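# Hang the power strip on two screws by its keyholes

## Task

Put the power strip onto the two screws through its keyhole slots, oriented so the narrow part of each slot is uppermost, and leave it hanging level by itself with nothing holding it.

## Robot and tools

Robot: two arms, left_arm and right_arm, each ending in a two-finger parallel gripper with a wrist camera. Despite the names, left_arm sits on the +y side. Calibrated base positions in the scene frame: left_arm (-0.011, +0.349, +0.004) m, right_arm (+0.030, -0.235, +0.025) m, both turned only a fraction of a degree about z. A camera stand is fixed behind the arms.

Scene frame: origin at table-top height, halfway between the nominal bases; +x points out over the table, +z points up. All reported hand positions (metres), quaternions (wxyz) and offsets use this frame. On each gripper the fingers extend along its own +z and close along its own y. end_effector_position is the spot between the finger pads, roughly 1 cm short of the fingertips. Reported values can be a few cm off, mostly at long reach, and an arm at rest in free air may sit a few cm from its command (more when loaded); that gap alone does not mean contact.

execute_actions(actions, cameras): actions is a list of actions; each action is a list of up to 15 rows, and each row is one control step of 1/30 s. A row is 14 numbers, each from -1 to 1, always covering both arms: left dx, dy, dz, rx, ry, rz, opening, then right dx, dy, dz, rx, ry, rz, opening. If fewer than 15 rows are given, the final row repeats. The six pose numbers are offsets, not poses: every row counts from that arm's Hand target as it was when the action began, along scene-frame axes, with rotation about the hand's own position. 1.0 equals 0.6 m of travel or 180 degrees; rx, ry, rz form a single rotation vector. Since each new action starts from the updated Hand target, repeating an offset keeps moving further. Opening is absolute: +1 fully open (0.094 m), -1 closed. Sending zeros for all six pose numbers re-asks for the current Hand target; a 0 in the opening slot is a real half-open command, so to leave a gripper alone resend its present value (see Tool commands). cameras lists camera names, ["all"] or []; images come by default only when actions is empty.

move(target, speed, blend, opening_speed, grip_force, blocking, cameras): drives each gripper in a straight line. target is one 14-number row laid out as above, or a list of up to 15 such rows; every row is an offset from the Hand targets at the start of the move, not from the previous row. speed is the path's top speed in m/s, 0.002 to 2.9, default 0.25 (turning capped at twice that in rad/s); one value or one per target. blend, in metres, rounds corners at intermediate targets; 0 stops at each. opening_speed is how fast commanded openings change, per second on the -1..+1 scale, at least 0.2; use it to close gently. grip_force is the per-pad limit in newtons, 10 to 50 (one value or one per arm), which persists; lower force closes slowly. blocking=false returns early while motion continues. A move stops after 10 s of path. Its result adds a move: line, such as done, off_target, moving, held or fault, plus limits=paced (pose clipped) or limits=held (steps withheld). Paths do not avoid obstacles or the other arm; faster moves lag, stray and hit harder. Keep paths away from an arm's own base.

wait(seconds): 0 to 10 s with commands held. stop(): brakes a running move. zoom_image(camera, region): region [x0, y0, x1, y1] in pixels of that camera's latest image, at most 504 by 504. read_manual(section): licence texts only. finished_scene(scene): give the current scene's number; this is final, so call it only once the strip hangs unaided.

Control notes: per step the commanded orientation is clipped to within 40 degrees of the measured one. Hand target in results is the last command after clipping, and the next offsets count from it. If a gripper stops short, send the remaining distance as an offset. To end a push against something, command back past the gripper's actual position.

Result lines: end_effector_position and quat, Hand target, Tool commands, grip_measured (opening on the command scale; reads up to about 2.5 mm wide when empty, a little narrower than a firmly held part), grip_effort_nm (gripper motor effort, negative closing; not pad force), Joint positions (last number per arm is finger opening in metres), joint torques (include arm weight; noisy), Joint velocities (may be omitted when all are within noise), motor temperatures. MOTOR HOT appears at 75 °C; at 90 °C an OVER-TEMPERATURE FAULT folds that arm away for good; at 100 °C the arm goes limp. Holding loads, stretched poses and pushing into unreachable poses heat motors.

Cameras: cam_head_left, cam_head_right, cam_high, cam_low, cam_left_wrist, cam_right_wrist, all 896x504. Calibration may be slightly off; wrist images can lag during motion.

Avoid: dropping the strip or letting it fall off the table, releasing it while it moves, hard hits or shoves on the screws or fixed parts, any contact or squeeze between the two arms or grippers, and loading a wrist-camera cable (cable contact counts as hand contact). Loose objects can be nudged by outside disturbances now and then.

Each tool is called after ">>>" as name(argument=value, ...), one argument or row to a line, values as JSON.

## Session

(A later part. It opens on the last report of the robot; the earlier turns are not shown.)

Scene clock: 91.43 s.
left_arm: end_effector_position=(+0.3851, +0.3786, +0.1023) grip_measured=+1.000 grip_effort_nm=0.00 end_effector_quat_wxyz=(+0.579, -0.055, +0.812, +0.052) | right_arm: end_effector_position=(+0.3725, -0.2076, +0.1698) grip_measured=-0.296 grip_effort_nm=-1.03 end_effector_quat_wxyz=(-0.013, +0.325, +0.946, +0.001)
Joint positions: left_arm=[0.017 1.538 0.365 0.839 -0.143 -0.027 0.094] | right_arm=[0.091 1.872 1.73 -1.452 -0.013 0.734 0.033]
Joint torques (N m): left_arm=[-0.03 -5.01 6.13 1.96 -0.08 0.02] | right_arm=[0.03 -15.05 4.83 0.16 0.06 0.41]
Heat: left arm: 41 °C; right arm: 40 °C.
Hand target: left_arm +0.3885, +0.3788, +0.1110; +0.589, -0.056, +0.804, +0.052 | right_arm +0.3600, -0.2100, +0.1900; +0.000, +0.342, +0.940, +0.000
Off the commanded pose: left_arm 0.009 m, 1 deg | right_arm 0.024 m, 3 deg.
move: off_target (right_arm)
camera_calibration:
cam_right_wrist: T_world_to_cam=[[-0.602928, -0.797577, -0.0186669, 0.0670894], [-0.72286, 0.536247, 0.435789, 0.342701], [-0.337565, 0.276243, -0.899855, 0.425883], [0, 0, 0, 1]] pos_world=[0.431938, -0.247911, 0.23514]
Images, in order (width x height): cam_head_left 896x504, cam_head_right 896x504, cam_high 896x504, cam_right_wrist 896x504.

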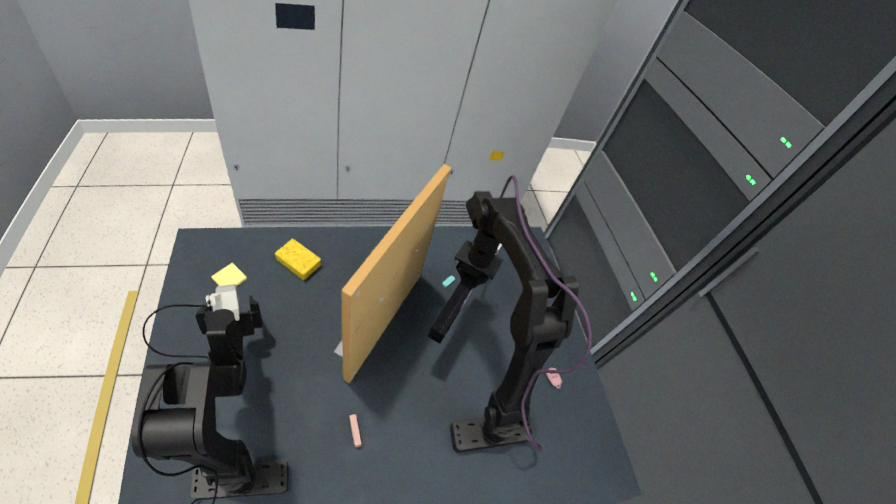

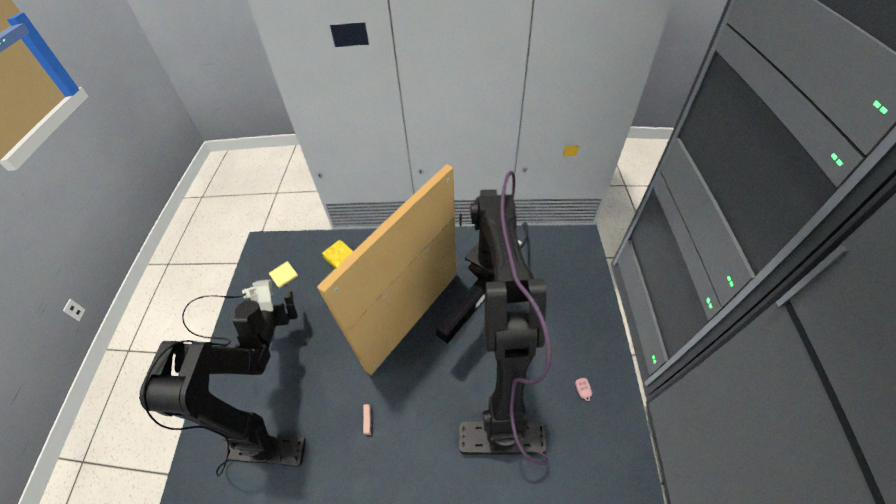

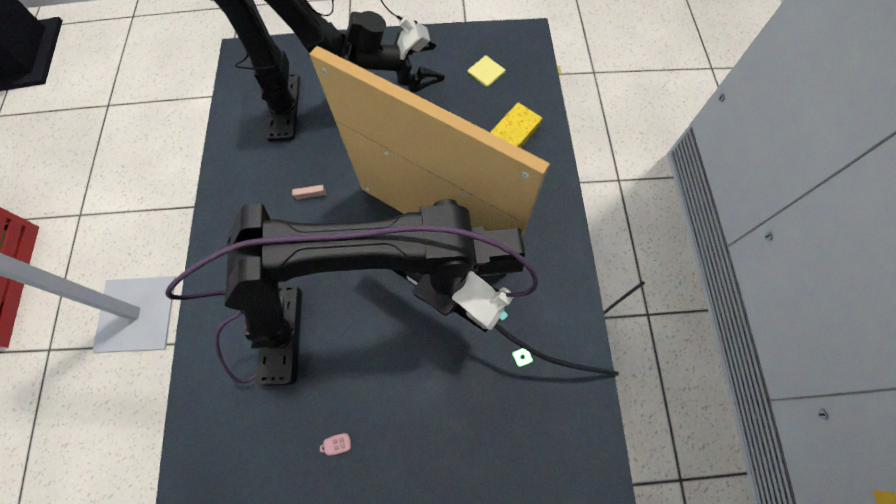

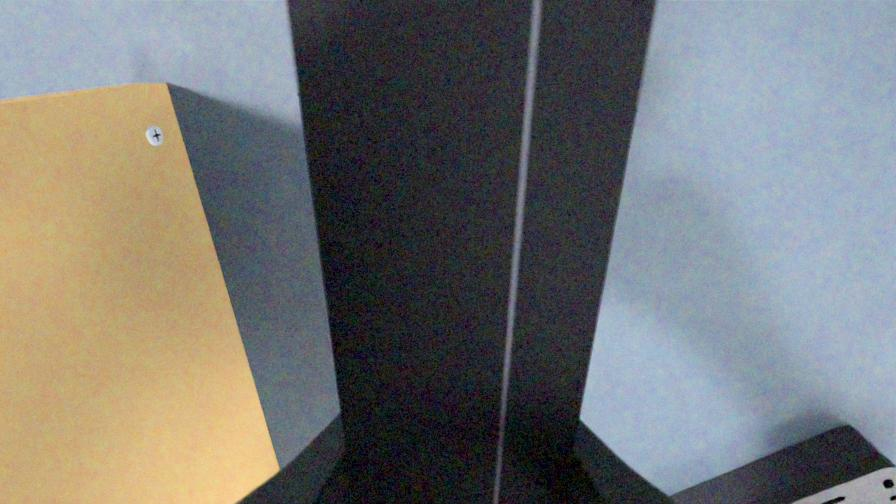

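>>> move(
  target=[0,0,0,0,0,0,1.0,-0.01,0.0,-0.15,0.2341,-0.1965,0,-0.55],
  speed=0.2,
  cameras=["cam_head_left","cam_head_right","cam_high"],
)

Scene clock: 97.73 s.
left_arm: end_effector_position=(+0.3851, +0.3786, +0.1023) grip_measured=+1.000 grip_effort_nm=0.00 end_effector_quat_wxyz=(+0.579, -0.055, +0.812, +0.052) | right_arm: end_effector_position=(+0.3528, -0.2130, +0.0957) grip_measured=-0.296 grip_effort_nm=-1.03 end_effector_quat_wxyz=(+0.156, +0.306, +0.842, +0.416)
Joint positions: left_arm=[0.017 1.538 0.365 0.839 -0.143 -0.027 0.094] | right_arm=[-0.346 1.518 0.699 -0.338 -0.848 0.52 0.033]
Joint torques (N m): left_arm=[-0.03 -5.03 6.15 1.97 -0.09 0.03] | right_arm=[-0.46 -5.22 4.82 1.36 -0.77 0.15]
Heat: left arm: 41 °C; right arm: 40 °C.
Hand target: left_arm +0.3885, +0.3788, +0.1110; +0.589, -0.056, +0.804, +0.052 | right_arm +0.3540, -0.2100, +0.1001; +0.158, +0.303, +0.833, +0.434
Off the commanded pose: left_arm 0.009 m, 1 deg | right_arm 0.005 m, 2 deg.
move: done
Images, in order (width x height): cam_head_left 896x504, cam_head_right 896x504, cam_high 896x504.

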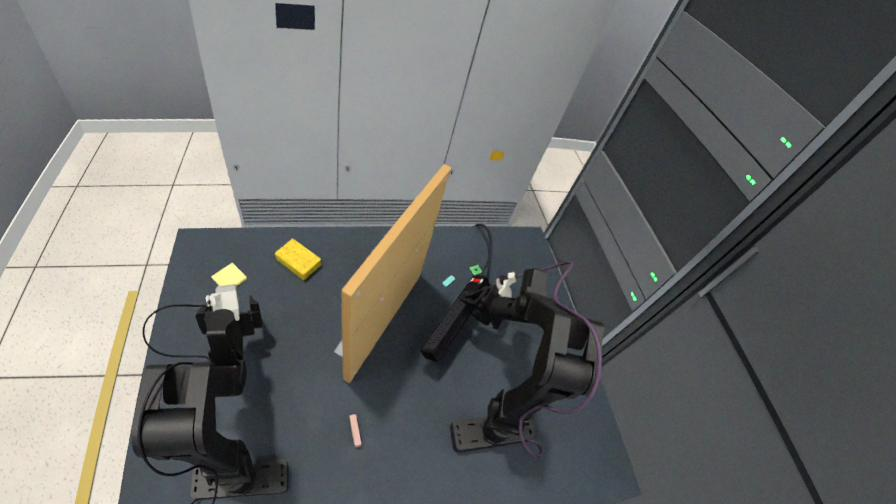

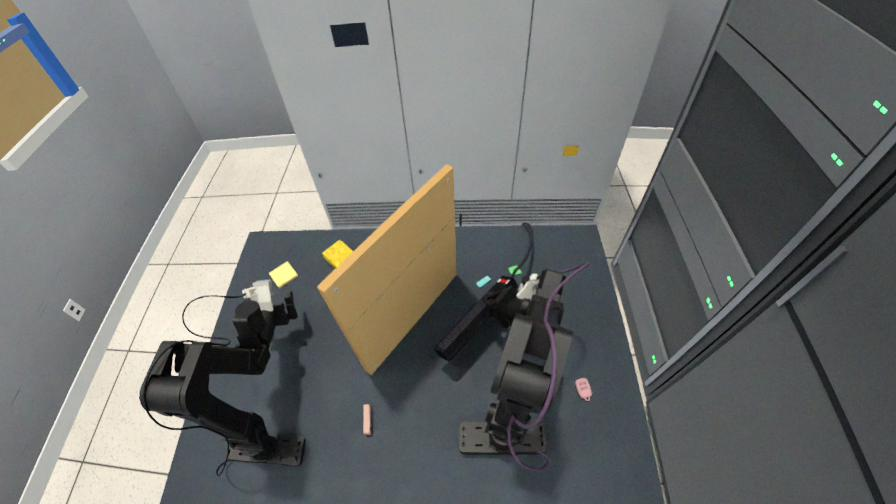

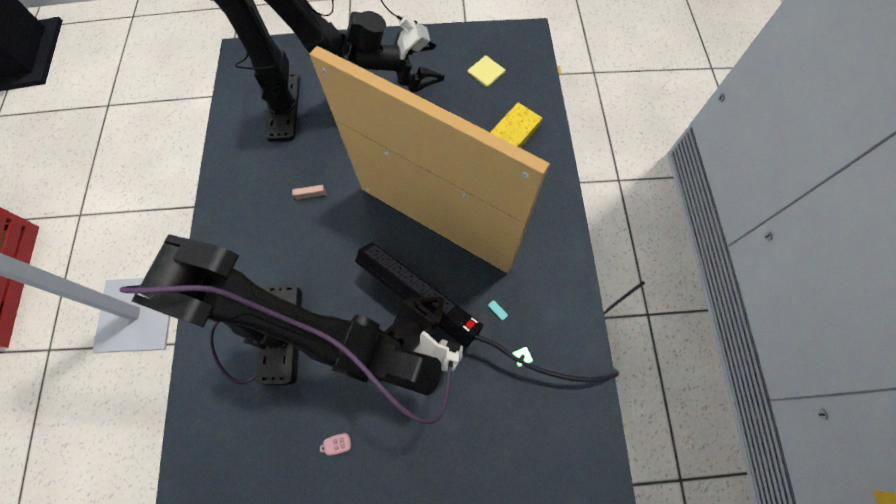

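>>> move(
  target=[0,0,0,0,0,0,1.0,0,0.0,-0.0833,0,0,0,-0.55],
  speed=0.12,
  cameras=["cam_head_right","cam_high","cam_right_wrist"],
)

Scene clock: 100.23 s.
left_arm: end_effector_position=(+0.3851, +0.3786, +0.1023) grip_measured=+1.000 grip_effort_nm=0.00 end_effector_quat_wxyz=(+0.579, -0.055, +0.812, +0.052) | right_arm: end_effector_position=(+0.3534, -0.2128, +0.0472) grip_measured=-0.296 grip_effort_nm=-1.03 end_effector_quat_wxyz=(+0.158, +0.304, +0.842, +0.417)
Joint positions: left_arm=[0.017 1.538 0.365 0.839 -0.143 -0.027 0.094] | right_arm=[-0.346 1.673 0.603 -0.082 -0.851 0.52 0.033]
Joint torques (N m): left_arm=[-0.03 -5.01 6.13 1.96 -0.09 0.03] | right_arm=[-0.43 -5.55 3.64 1.32 -0.68 0.15]
Heat: left arm: 41 °C; right arm: 39 °C.
Hand target: left_arm +0.3885, +0.3788, +0.1110; +0.589, -0.056, +0.804, +0.052 | right_arm +0.3540, -0.2101, +0.0500; +0.158, +0.304, +0.833, +0.434
Off the commanded pose: left_arm 0.009 m, 1 deg | right_arm 0.004 m, 2 deg.
move: done
camera_calibration:
cam_right_wrist: T_world_to_cam=[[-0.355682, -0.462084, -0.812385, 0.0706074], [-0.920316, 0.324592, 0.218309, 0.420153], [0.162817, 0.825299, -0.540714, 0.233626], [0, 0, 0, 1]] pos_world=[0.373749, -0.296563, 0.0919621]
Images, in order (width x height): cam_head_right 896x504, cam_high 896x504, cam_right_wrist 896x504.

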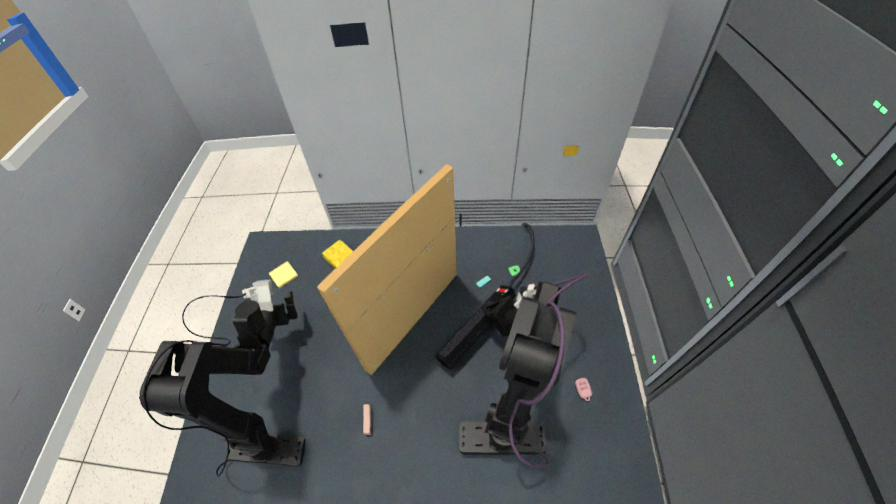

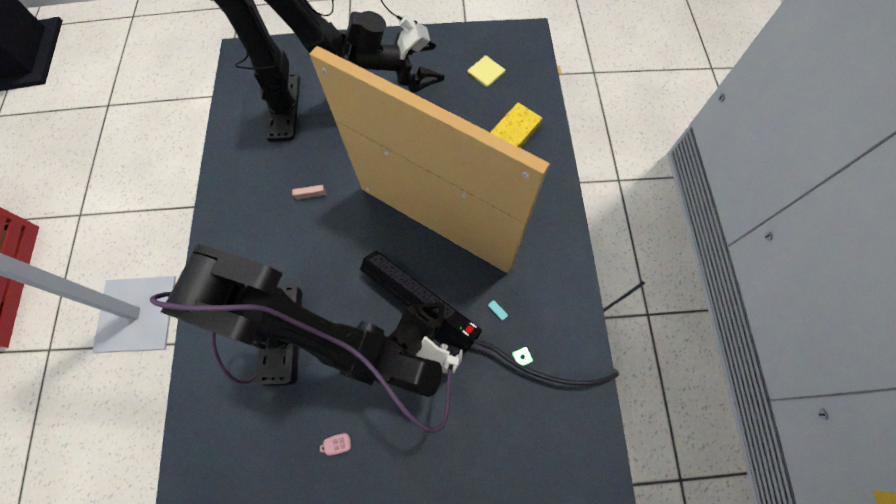

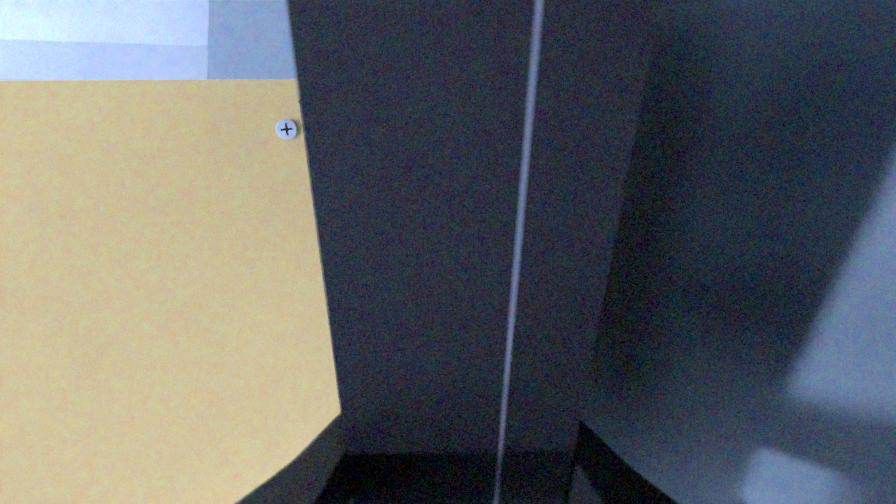

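>>> move(
  target=[0,0,0,0,0,0,1.0,0,0.0,-0.03,0,0,0,-0.55],
  speed=0.05,
)

Scene clock: 101.73 s.
left_arm: end_effector_position=(+0.3851, +0.3786, +0.1023) grip_measured=+1.000 grip_effort_nm=0.00 end_effector_quat_wxyz=(+0.579, -0.055, +0.812, +0.052) | right_arm: end_effector_position=(+0.3531, -0.2111, +0.0314) grip_measured=-0.296 grip_effort_nm=-1.03 end_effector_quat_wxyz=(+0.154, +0.306, +0.839, +0.423)
Joint positions: left_arm=[0.017 1.538 0.365 0.839 -0.143 -0.027 0.094] | right_arm=[-0.346 1.741 0.579 0.007 -0.864 0.529 0.033]
Joint torques (N m): left_arm=[-0.05 -5.03 6.15 1.97 -0.09 0.02] | right_arm=[-0.34 -5.59 3.33 1.43 -0.64 0.02]
Heat: left arm: 41 °C; right arm: 39 °C.
Hand target: left_arm +0.3885, +0.3788, +0.1110; +0.589, -0.056, +0.804, +0.052 | right_arm +0.3540, -0.2101, +0.0321; +0.158, +0.304, +0.833, +0.434
Off the commanded pose: left_arm 0.009 m, 1 deg | right_arm 0.002 m, 1 deg.
move: done

>>> move(
  target=[0,0,0,0,0,0,1.0,0,0.0,-0.01,0,0,0,-0.55],
  speed=0.04,
  cameras=["cam_right_wrist","cam_head_right"],
)

Scene clock: 103.17 s.
left_arm: end_effector_position=(+0.3851, +0.3786, +0.1023) grip_measured=+1.000 grip_effort_nm=0.00 end_effector_quat_wxyz=(+0.579, -0.055, +0.812, +0.052) | right_arm: end_effector_position=(+0.3539, -0.2091, +0.0291) grip_measured=-0.296 grip_effort_nm=-1.03 end_effector_quat_wxyz=(+0.153, +0.306, +0.834, +0.432)
Joint positions: left_arm=[0.017 1.538 0.365 0.839 -0.143 -0.027 0.094] | right_arm=[-0.346 1.763 0.574 0.04 -0.882 0.54 0.033]
Joint torques (N m): left_arm=[-0.03 -5.04 6.16 1.97 -0.08 0.03] | right_arm=[-0.62 -5.27 3.02 1.44 -0.45 -0.09]
Heat: left arm: 41 °C; right arm: 39 °C.
Hand target: left_arm +0.3885, +0.3788, +0.1110; +0.589, -0.056, +0.804, +0.052 | right_arm +0.3541, -0.2101, +0.0261; +0.158, +0.304, +0.833, +0.434
Off the commanded pose: left_arm 0.009 m, 1 deg | right_arm 0.003 m, 1 deg.
move: done
camera_calibration:
cam_right_wrist: T_world_to_cam=[[-0.354444, -0.433207, -0.828675, 0.063878], [-0.920776, 0.316097, 0.228592, 0.421536], [0.162914, 0.844047, -0.510925, 0.223663], [0, 0, 0, 1]] pos_world=[0.374344, -0.294356, 0.0708494]
Images, in order (width x height): cam_head_right 896x504, cam_right_wrist 896x504.

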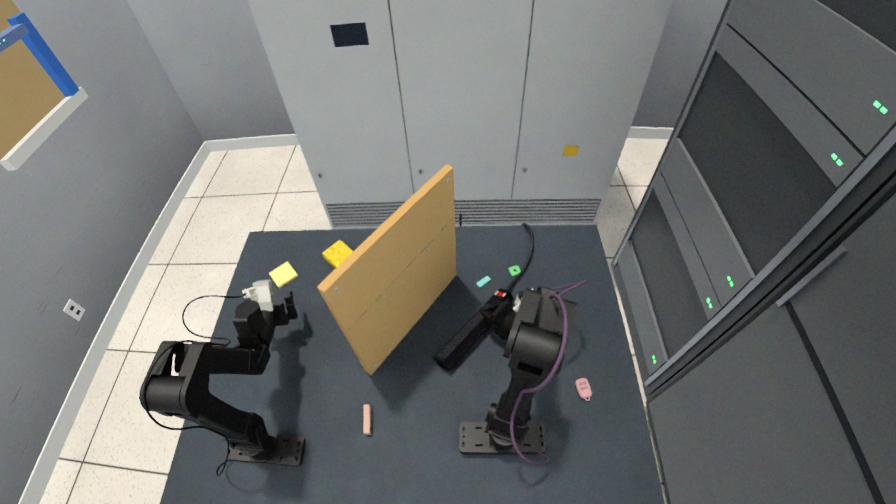

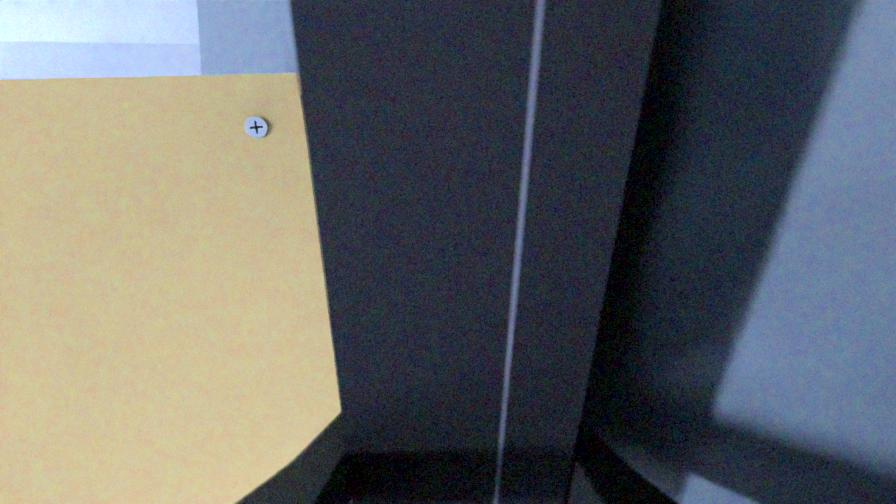

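>>> move(
  target=[0,0,0,0,0,0,1.0,0,0.0,0.005,0,0,0,-0.04],
  speed=0.03,
  opening_speed=0.4,
  cameras=["cam_right_wrist","cam_high"],
)

Scene clock: 108.07 s.
left_arm: end_effector_position=(+0.3851, +0.3786, +0.1023) grip_measured=+1.000 grip_effort_nm=0.00 end_effector_quat_wxyz=(+0.579, -0.055, +0.812, +0.052) | right_arm: end_effector_position=(+0.3539, -0.2090, +0.0291) grip_measured=-0.042 grip_effort_nm=0.08 end_effector_quat_wxyz=(+0.152, +0.307, +0.834, +0.433)
Joint positions: left_arm=[0.017 1.538 0.365 0.839 -0.143 -0.027 0.094] | right_arm=[-0.346 1.763 0.574 0.041 -0.883 0.541 0.045]
Joint torques (N m): left_arm=[-0.03 -5.01 6.13 1.96 -0.08 0.03] | right_arm=[-0.43 -6.39 3.32 1.35 -0.44 0]
Heat: left arm: 41 °C; right arm: 39 °C.
Hand target: left_arm +0.3885, +0.3788, +0.1110; +0.589, -0.056, +0.804, +0.052 | right_arm +0.3540, -0.2100, +0.0291; +0.158, +0.304, +0.833, +0.434
Off the commanded pose: left_arm 0.009 m, 1 deg | right_arm 0.001 m, 1 deg.
move: done
camera_calibration:
cam_right_wrist: T_world_to_cam=[[-0.354557, -0.432752, -0.828864, 0.0640327], [-0.920734, 0.316029, 0.228856, 0.42139], [0.162907, 0.844305, -0.5105, 0.22373], [0, 0, 0, 1]] pos_world=[0.374244, -0.294357, 0.0708507]
Images, in order (width x height): cam_high 896x504, cam_right_wrist 896x504.

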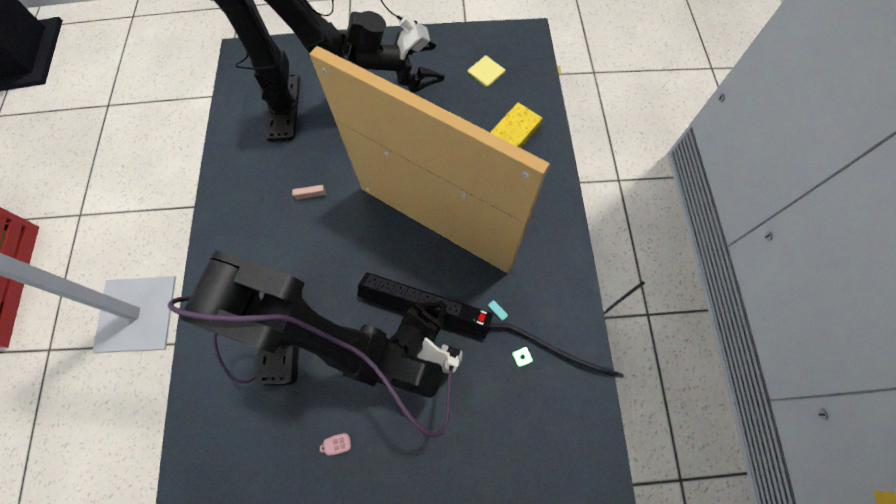

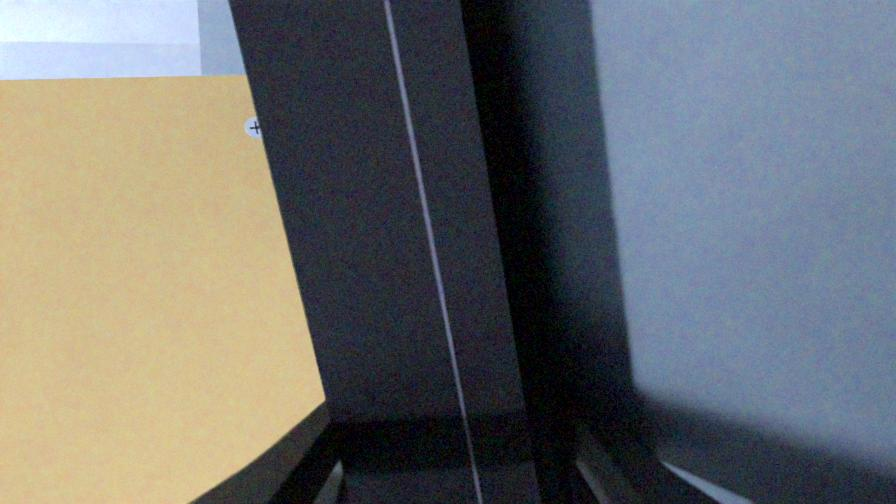

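>>> move(
  target=[0,0,0,0,0,0,1.0,-0.0532,-0.0642,0.0,0,0,0,-0.04],
  speed=0.05,
  cameras=["cam_right_wrist","cam_high","cam_head_right"],
)

Scene clock: 110.40 s.
left_arm: end_effector_position=(+0.3851, +0.3786, +0.1023) grip_measured=+1.000 grip_effort_nm=0.00 end_effector_quat_wxyz=(+0.579, -0.055, +0.812, +0.052) | right_arm: end_effector_position=(+0.3208, -0.2452, +0.0278) grip_measured=-0.041 grip_effort_nm=0.08 end_effector_quat_wxyz=(+0.157, +0.305, +0.831, +0.439)
Joint positions: left_arm=[0.017 1.538 0.365 0.839 -0.143 -0.027 0.094] | right_arm=[-0.55 1.763 0.583 -0.211 -0.958 0.228 0.045]
Joint torques (N m): left_arm=[-0.03 -5.03 6.15 1.96 -0.08 0.03] | right_arm=[-0.44 -6.31 4.75 0.61 -0.36 -0.08]
Heat: left arm: 41 °C; right arm: 38 °C.
Hand target: left_arm +0.3885, +0.3788, +0.1110; +0.589, -0.056, +0.804, +0.052 | right_arm +0.3222, -0.2486, +0.0291; +0.158, +0.303, +0.833, +0.434
Off the commanded pose: left_arm 0.009 m, 1 deg | right_arm 0.004 m, 1 deg.
move: done
camera_calibration:
cam_right_wrist: T_world_to_cam=[[-0.344328, -0.423808, -0.83775, 0.034791], [-0.923192, 0.315126, 0.220027, 0.403455], [0.170747, 0.849166, -0.499763, 0.257297], [0, 0, 0, 1]] pos_world=[0.340513, -0.330883, 0.0689626]
Images, in order (width x height): cam_head_right 896x504, cam_high 896x504, cam_right_wrist 896x504.

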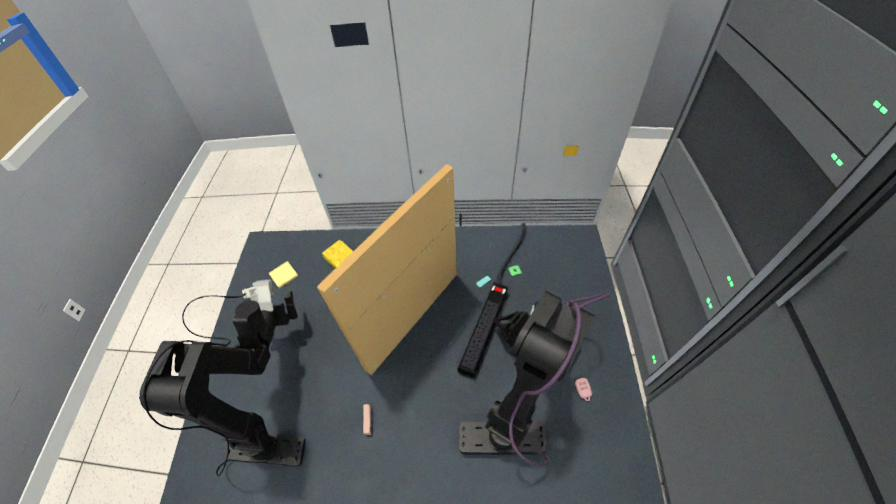

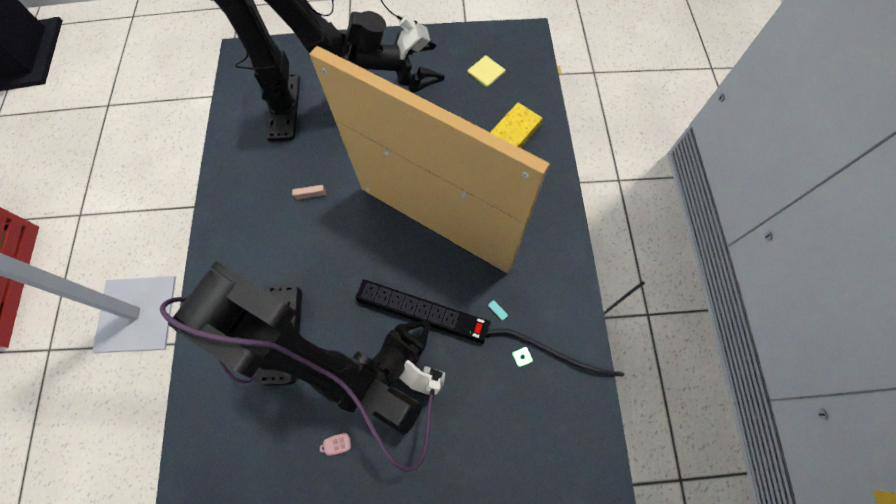

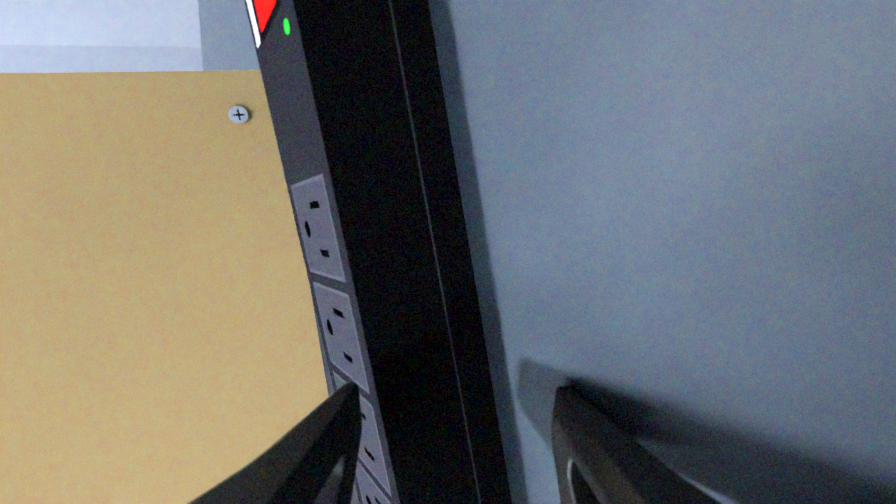

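>>> move(
  target=[
    [0,0,0,0,0,0,1.0,0,0,0.13,0,0,0,1.0],
    [0,0,0,0,0,0,1.0,0.0747,0.0793,0.16,-0.2636,0.1585,0.0921,1.0],
  ],
  speed=[0.15,0.25],
  blend=[0.03,0],
  cameras=["cam_right_wrist","cam_high"],
)

Scene clock: 128.27 s.
left_arm: end_effector_position=(+0.3851, +0.3786, +0.1023) grip_measured=+1.000 grip_effort_nm=0.00 end_effector_quat_wxyz=(+0.579, -0.055, +0.812, +0.052) | right_arm: end_effector_position=(+0.3628, -0.1992, +0.1233) grip_measured=+0.998 grip_effort_nm=0.08 end_effector_quat_wxyz=(+0.000, +0.188, +0.982, +0.005)
Joint positions: left_arm=[0.017 1.538 0.365 0.839 -0.143 -0.027 0.094] | right_arm=[0.12 1.813 1.47 -1.226 -0.01 0.478 0.094]
Joint torques (N m): left_arm=[-0.03 -5.03 6.13 1.97 -0.08 0.03] | right_arm=[0.09 -7.17 7.98 0.41 0.03 0.07]
Motor temperatures (°C): left_arm=[26 30 41 38 27 27 26] | right_arm=[28 35 38 33 26 25 24]
Heat: left arm: 41 °C; right arm: 38 °C.
Hand target: left_arm +0.3885, +0.3788, +0.1110; +0.589, -0.056, +0.804, +0.052 | right_arm +0.3670, -0.2010, +0.1251; +0.000, +0.191, +0.982, -0.001
Off the commanded pose: left_arm 0.009 m, 1 deg | right_arm 0.005 m, 1 deg.
move: done
camera_calibration:
cam_right_wrist: T_world_to_cam=[[-0.354377, -0.934478, -0.0341599, -0.0483927], [-0.855757, 0.309365, 0.414698, 0.357073], [-0.376958, 0.176192, -0.909318, 0.373976], [0, 0, 0, 1]] pos_world=[0.429392, -0.221579, 0.190333]
Images, in order (width x height): cam_high 896x504, cam_right_wrist 896x504.

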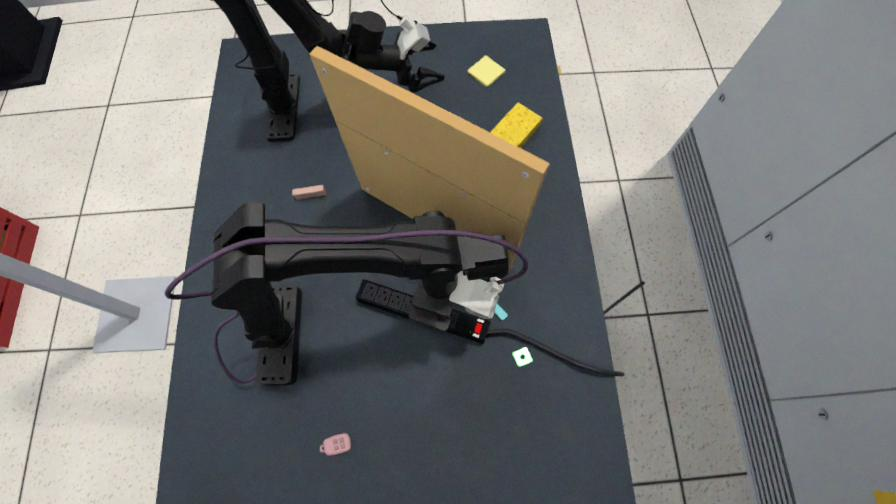

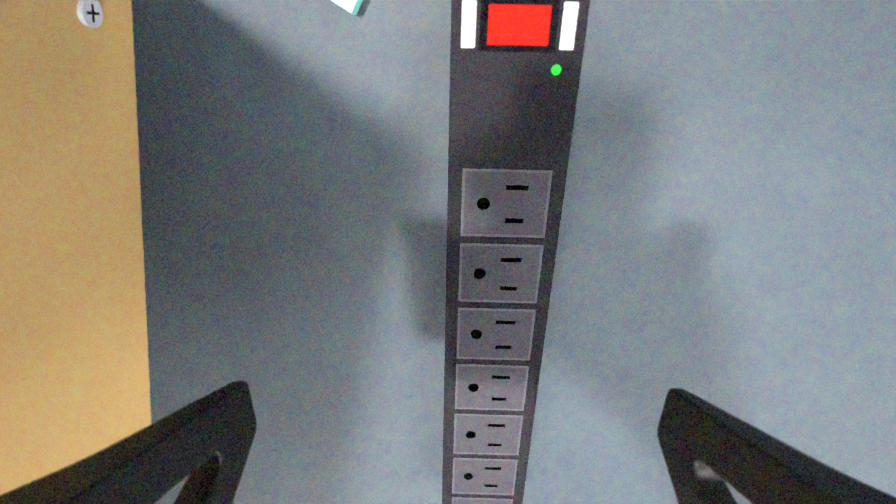

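>>> move(
  target=[
    [0,0,0,0,0,0,1.0,-0.0235,-0.015,-0.05,0,0,0,1.0],
    [0,0,0,0,0,0,1.0,-0.0235,-0.015,-0.155,0,0,0,1.0],
  ],
  speed=[0.12,0.1],
  blend=[0.01,0],
  cameras=["cam_right_wrist"],
)

Scene clock: 150.57 s.
left_arm: end_effector_position=(+0.3851, +0.3786, +0.1023) grip_measured=+1.000 grip_effort_nm=0.00 end_effector_quat_wxyz=(+0.579, -0.055, +0.812, +0.052) | right_arm: end_effector_position=(+0.3514, -0.2070, +0.0373) grip_measured=+0.998 grip_effort_nm=0.08 end_effector_quat_wxyz=(-0.002, +0.192, +0.981, +0.004)
Joint positions: left_arm=[0.017 1.538 0.365 0.839 -0.143 -0.027 0.094] | right_arm=[0.1 1.861 1.176 -0.887 -0.009 0.466 0.094]
Joint torques (N m): left_arm=[-0.03 -5.03 6.15 1.96 -0.09 0.03] | right_arm=[-0.27 -7.65 4.31 0.68 0.05 -0.03]
Heat: left arm: 42 °C; right arm: 39 °C.
Hand target: left_arm +0.3885, +0.3788, +0.1110; +0.589, -0.056, +0.804, +0.052 | right_arm +0.3529, -0.2099, +0.0321; +0.000, +0.191, +0.982, -0.001
Off the commanded pose: left_arm 0.009 m, 1 deg | right_arm 0.006 m, 1 deg.
move: done
camera_calibration:
cam_right_wrist: T_world_to_cam=[[-0.361554, -0.931829, -0.0311872, -0.0597792], [-0.85193, 0.316592, 0.417115, 0.38555], [-0.378807, 0.177379, -0.908318, 0.293744], [0, 0, 0, 1]] pos_world=[0.41812, -0.22987, 0.10413]
Images, in order (width x height): cam_right_wrist 896x504.

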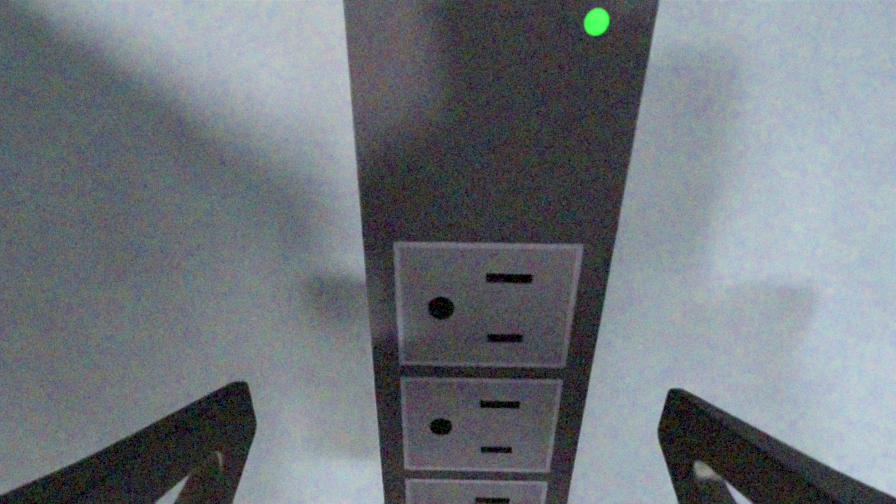

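>>> move(
  target=[0,0,0,0,0,0,1.0,-0.002,-0.006,-0.033,0,0,0,1.0],
  speed=0.06,
)

Scene clock: 152.67 s.
left_arm: end_effector_position=(+0.3851, +0.3786, +0.1023) grip_measured=+1.000 grip_effort_nm=0.01 end_effector_quat_wxyz=(+0.579, -0.055, +0.812, +0.052) | right_arm: end_effector_position=(+0.3515, -0.2098, +0.0187) grip_measured=+0.998 grip_effort_nm=0.08 end_effector_quat_wxyz=(+0.000, +0.191, +0.982, +0.005)
Joint positions: left_arm=[0.017 1.538 0.365 0.839 -0.143 -0.027 0.094] | right_arm=[0.091 1.89 1.131 -0.81 -0.009 0.455 0.094]
Joint torques (N m): left_arm=[-0.03 -5.03 6.13 1.96 -0.08 0.03] | right_arm=[-0.55 -7.38 3.97 0.68 0.05 -0.03]
Heat: left arm: 42 °C; right arm: 39 °C.
Hand target: left_arm +0.3885, +0.3788, +0.1110; +0.589, -0.056, +0.804, +0.052 | right_arm +0.3516, -0.2135, +0.0122; -0.001, +0.191, +0.982, -0.001
Off the commanded pose: left_arm 0.009 m, 1 deg | right_arm 0.007 m, 1 deg.
move: done

>>> move(
  target=[0,0,0,0,0,0,1.0,0,0,0.003,0,0,0,-0.4],
  speed=0.05,
  opening_speed=0.7,
  grip_force=50,
  cameras=["cam_right_wrist","cam_low"],
)

Scene clock: 155.33 s.
left_arm: end_effector_position=(+0.3851, +0.3786, +0.1023) grip_measured=+1.000 grip_effort_nm=0.00 end_effector_quat_wxyz=(+0.579, -0.055, +0.812, +0.052) | right_arm: end_effector_position=(+0.3517, -0.2107, +0.0187) grip_measured=-0.099 grip_effort_nm=-1.03 end_effector_quat_wxyz=(+0.001, +0.191, +0.982, +0.003)
Joint positions: left_arm=[0.017 1.538 0.365 0.839 -0.143 -0.027 0.094] | right_arm=[0.09 1.89 1.131 -0.809 -0.006 0.454 0.042]
Joint torques (N m): left_arm=[-0.03 -5.03 6.15 1.96 -0.09 0.03] | right_arm=[-0.59 -7.57 4.52 0.62 0.04 -0.01]
Heat: left arm: 42 °C; right arm: 39 °C.
Hand target: left_arm +0.3885, +0.3788, +0.1110; +0.589, -0.056, +0.804, +0.052 | right_arm +0.3516, -0.2136, +0.0140; -0.001, +0.191, +0.982, -0.001
Off the commanded pose: left_arm 0.009 m, 1 deg | right_arm 0.005 m, 1 deg.
move: done
camera_calibration:
cam_right_wrist: T_world_to_cam=[[-0.360017, -0.932431, -0.0309775, -0.0643557], [-0.854567, 0.316268, 0.411934, 0.395604], [-0.374303, 0.174775, -0.910687, 0.275476], [0, 0, 0, 1]] pos_world=[0.418012, -0.233271, 0.0859164]
Images, in order (width x height): cam_low 896x504, cam_right_wrist 896x504.

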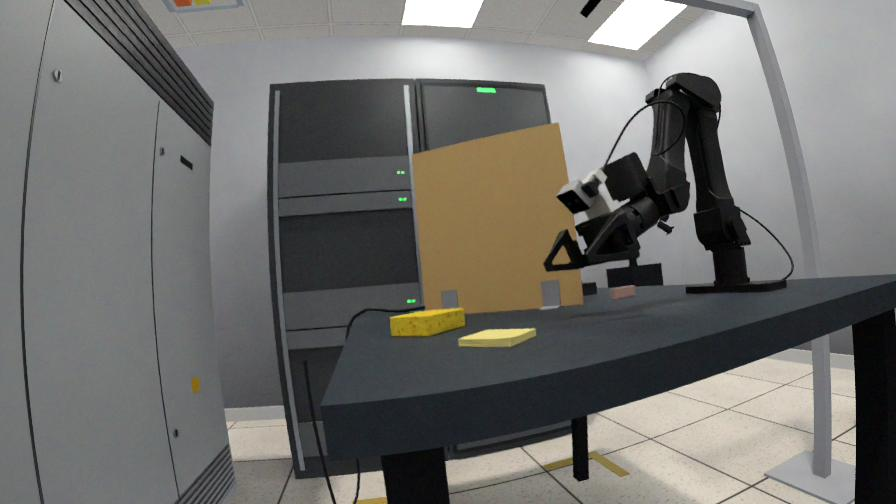

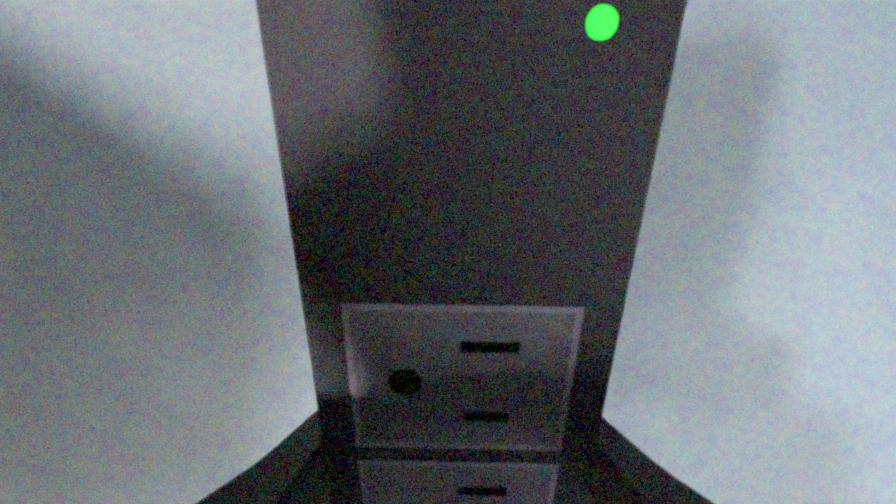

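>>> execute_actions(
  actions=[],
)

>>> zoom_image(
  camera="cam_head_right",
  region=[310, 155, 470, 385],
)

>>> zoom_image(
  camera="cam_head_left",
  region=[330, 155, 460, 385],
)

>>> zoom_image(
  camera="cam_high",
  region=[300, 40, 560, 280],
)

Scene clock: 157.40 s.
left_arm: end_effector_position=(+0.3851, +0.3786, +0.1023) grip_measured=+1.000 grip_effort_nm=0.00 end_effector_quat_wxyz=(+0.579, -0.055, +0.812, +0.052) | right_arm: end_effector_position=(+0.3517, -0.2107, +0.0187) grip_measured=-0.099 grip_effort_nm=-1.03 end_effector_quat_wxyz=(+0.001, +0.191, +0.982, +0.003)
Joint positions: left_arm=[0.017 1.538 0.365 0.839 -0.143 -0.027 0.094] | right_arm=[0.09 1.89 1.131 -0.809 -0.006 0.454 0.042]
Joint velocities: within noise
Joint torques (N m): left_arm=[-0.05 -5.03 6.15 1.97 -0.08 0.03] | right_arm=[-0.4 -7.57 4.53 0.63 0 -0.02]
Motor temperatures (°C): left_arm=[26 30 42 38 27 27 26] | right_arm=[28 33 39 32 26 25 24]
Heat: left arm: 42 °C; right arm: 39 °C.
Hand target: left_arm +0.3885, +0.3788, +0.1110; +0.589, -0.056, +0.804, +0.052 | right_arm +0.3516, -0.2136, +0.0140; -0.001, +0.191, +0.982, -0.001
Tool commands: left_gripper/opening=+1.0 right_gripper/opening=-0.4
Off the commanded pose: left_arm 0.009 m, 1 deg | right_arm 0.005 m, 1 deg.
camera_calibration:
cam_left_wrist: T_world_to_cam=[[0.153641, -0.98794, -0.0191974, 0.316345], [-0.680595, -0.0917191, -0.726896, 0.409091], [0.716369, 0.124747, -0.686479, -0.165614], [0, 0, 0, 1]] pos_world=[0.348462, 0.370711, 0.189749]
cam_right_wrist: T_world_to_cam=[[-0.360017, -0.932431, -0.0309775, -0.0643557], [-0.854567, 0.316268, 0.411934, 0.395604], [-0.374303, 0.174775, -0.910687, 0.275476], [0, 0, 0, 1]] pos_world=[0.418012, -0.233271, 0.0859164]

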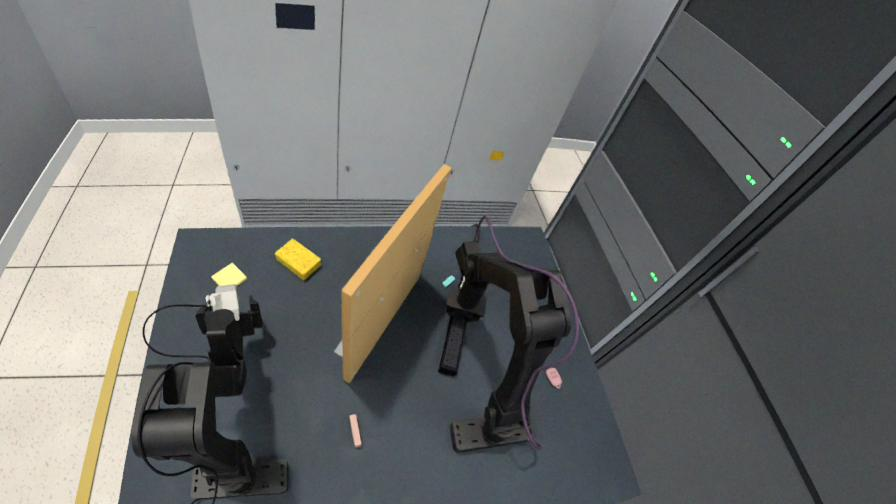

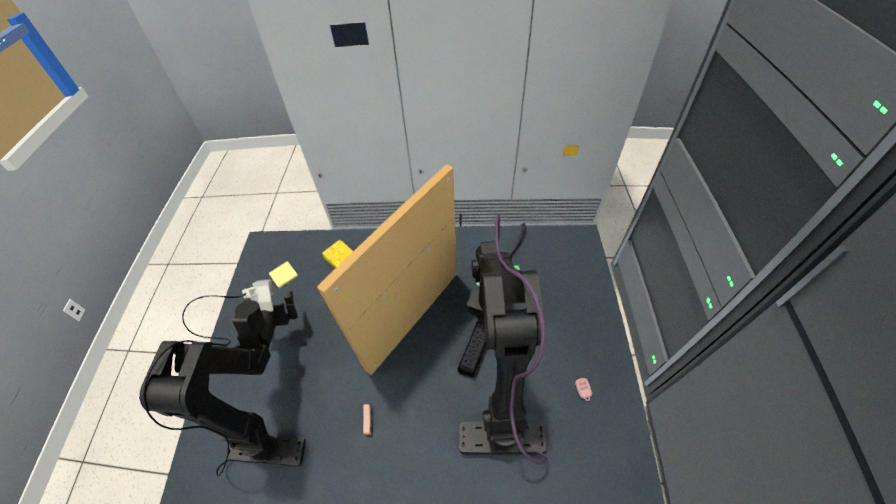

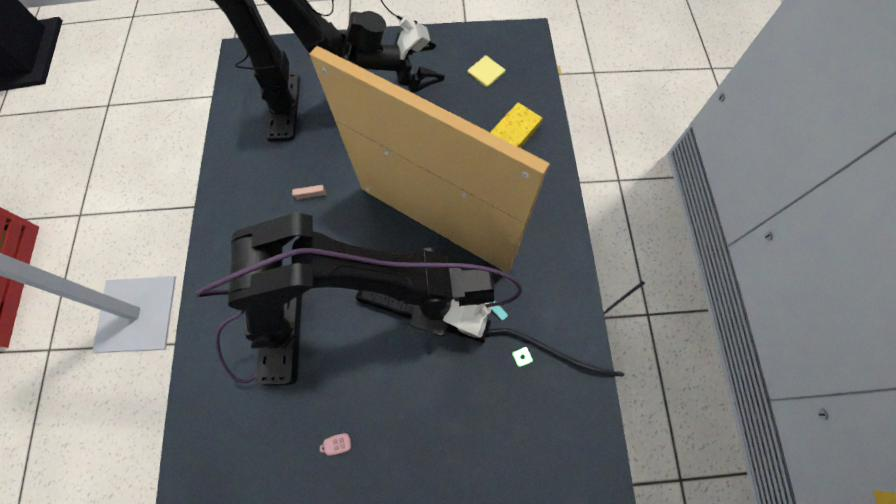

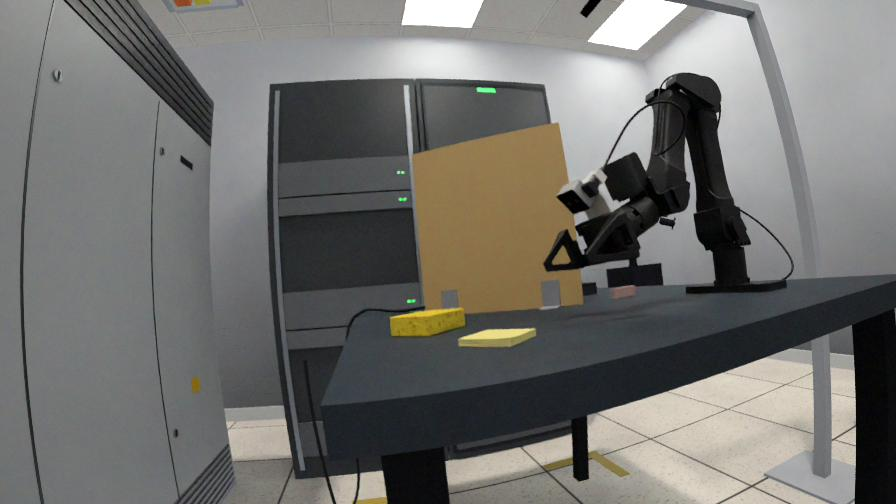

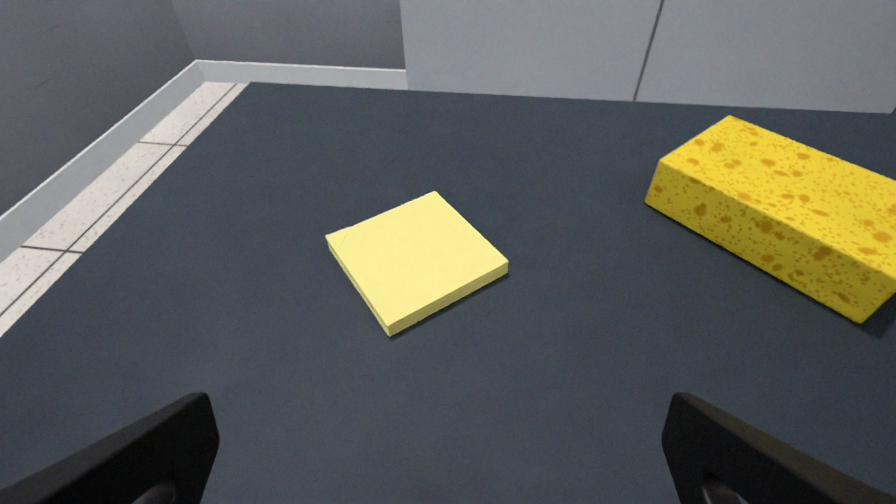

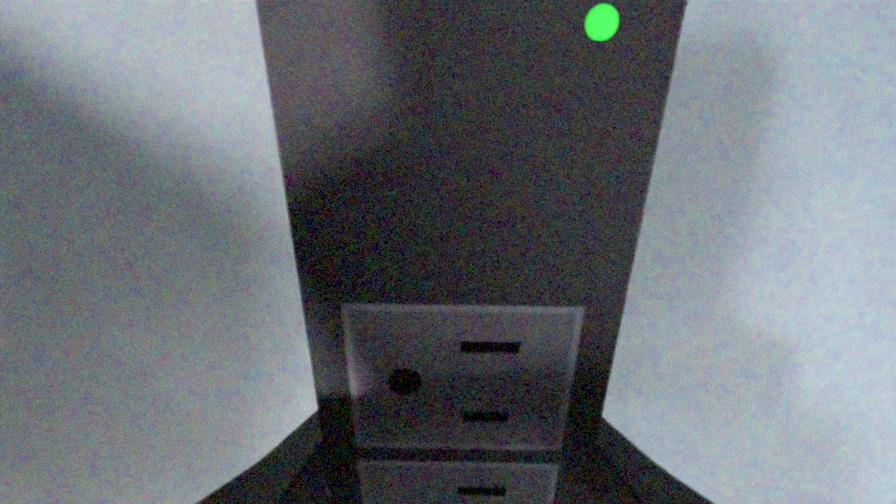

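Scaled by 2.191 from the camera's 896x504 image, which has a finer 1280x720 frame.

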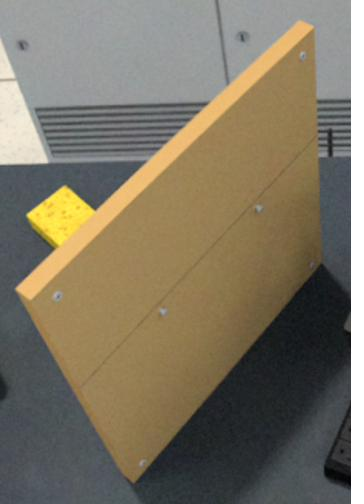

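Scaled by 2.191 from the camera's 896x504 image, which has a finer 1280x720 frame.

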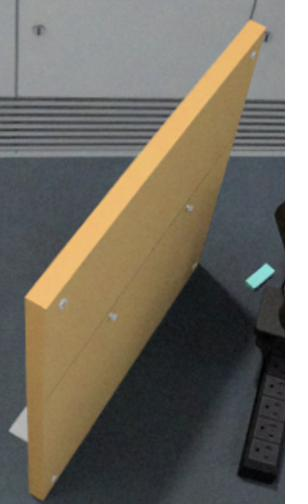

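Scaled by 1.938 from the camera's 896x504 image, which has a finer 1280x720 frame.

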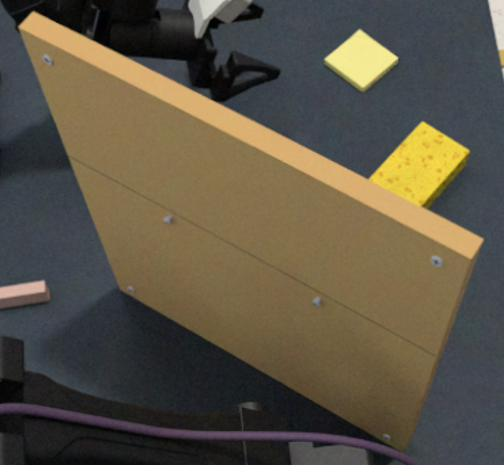

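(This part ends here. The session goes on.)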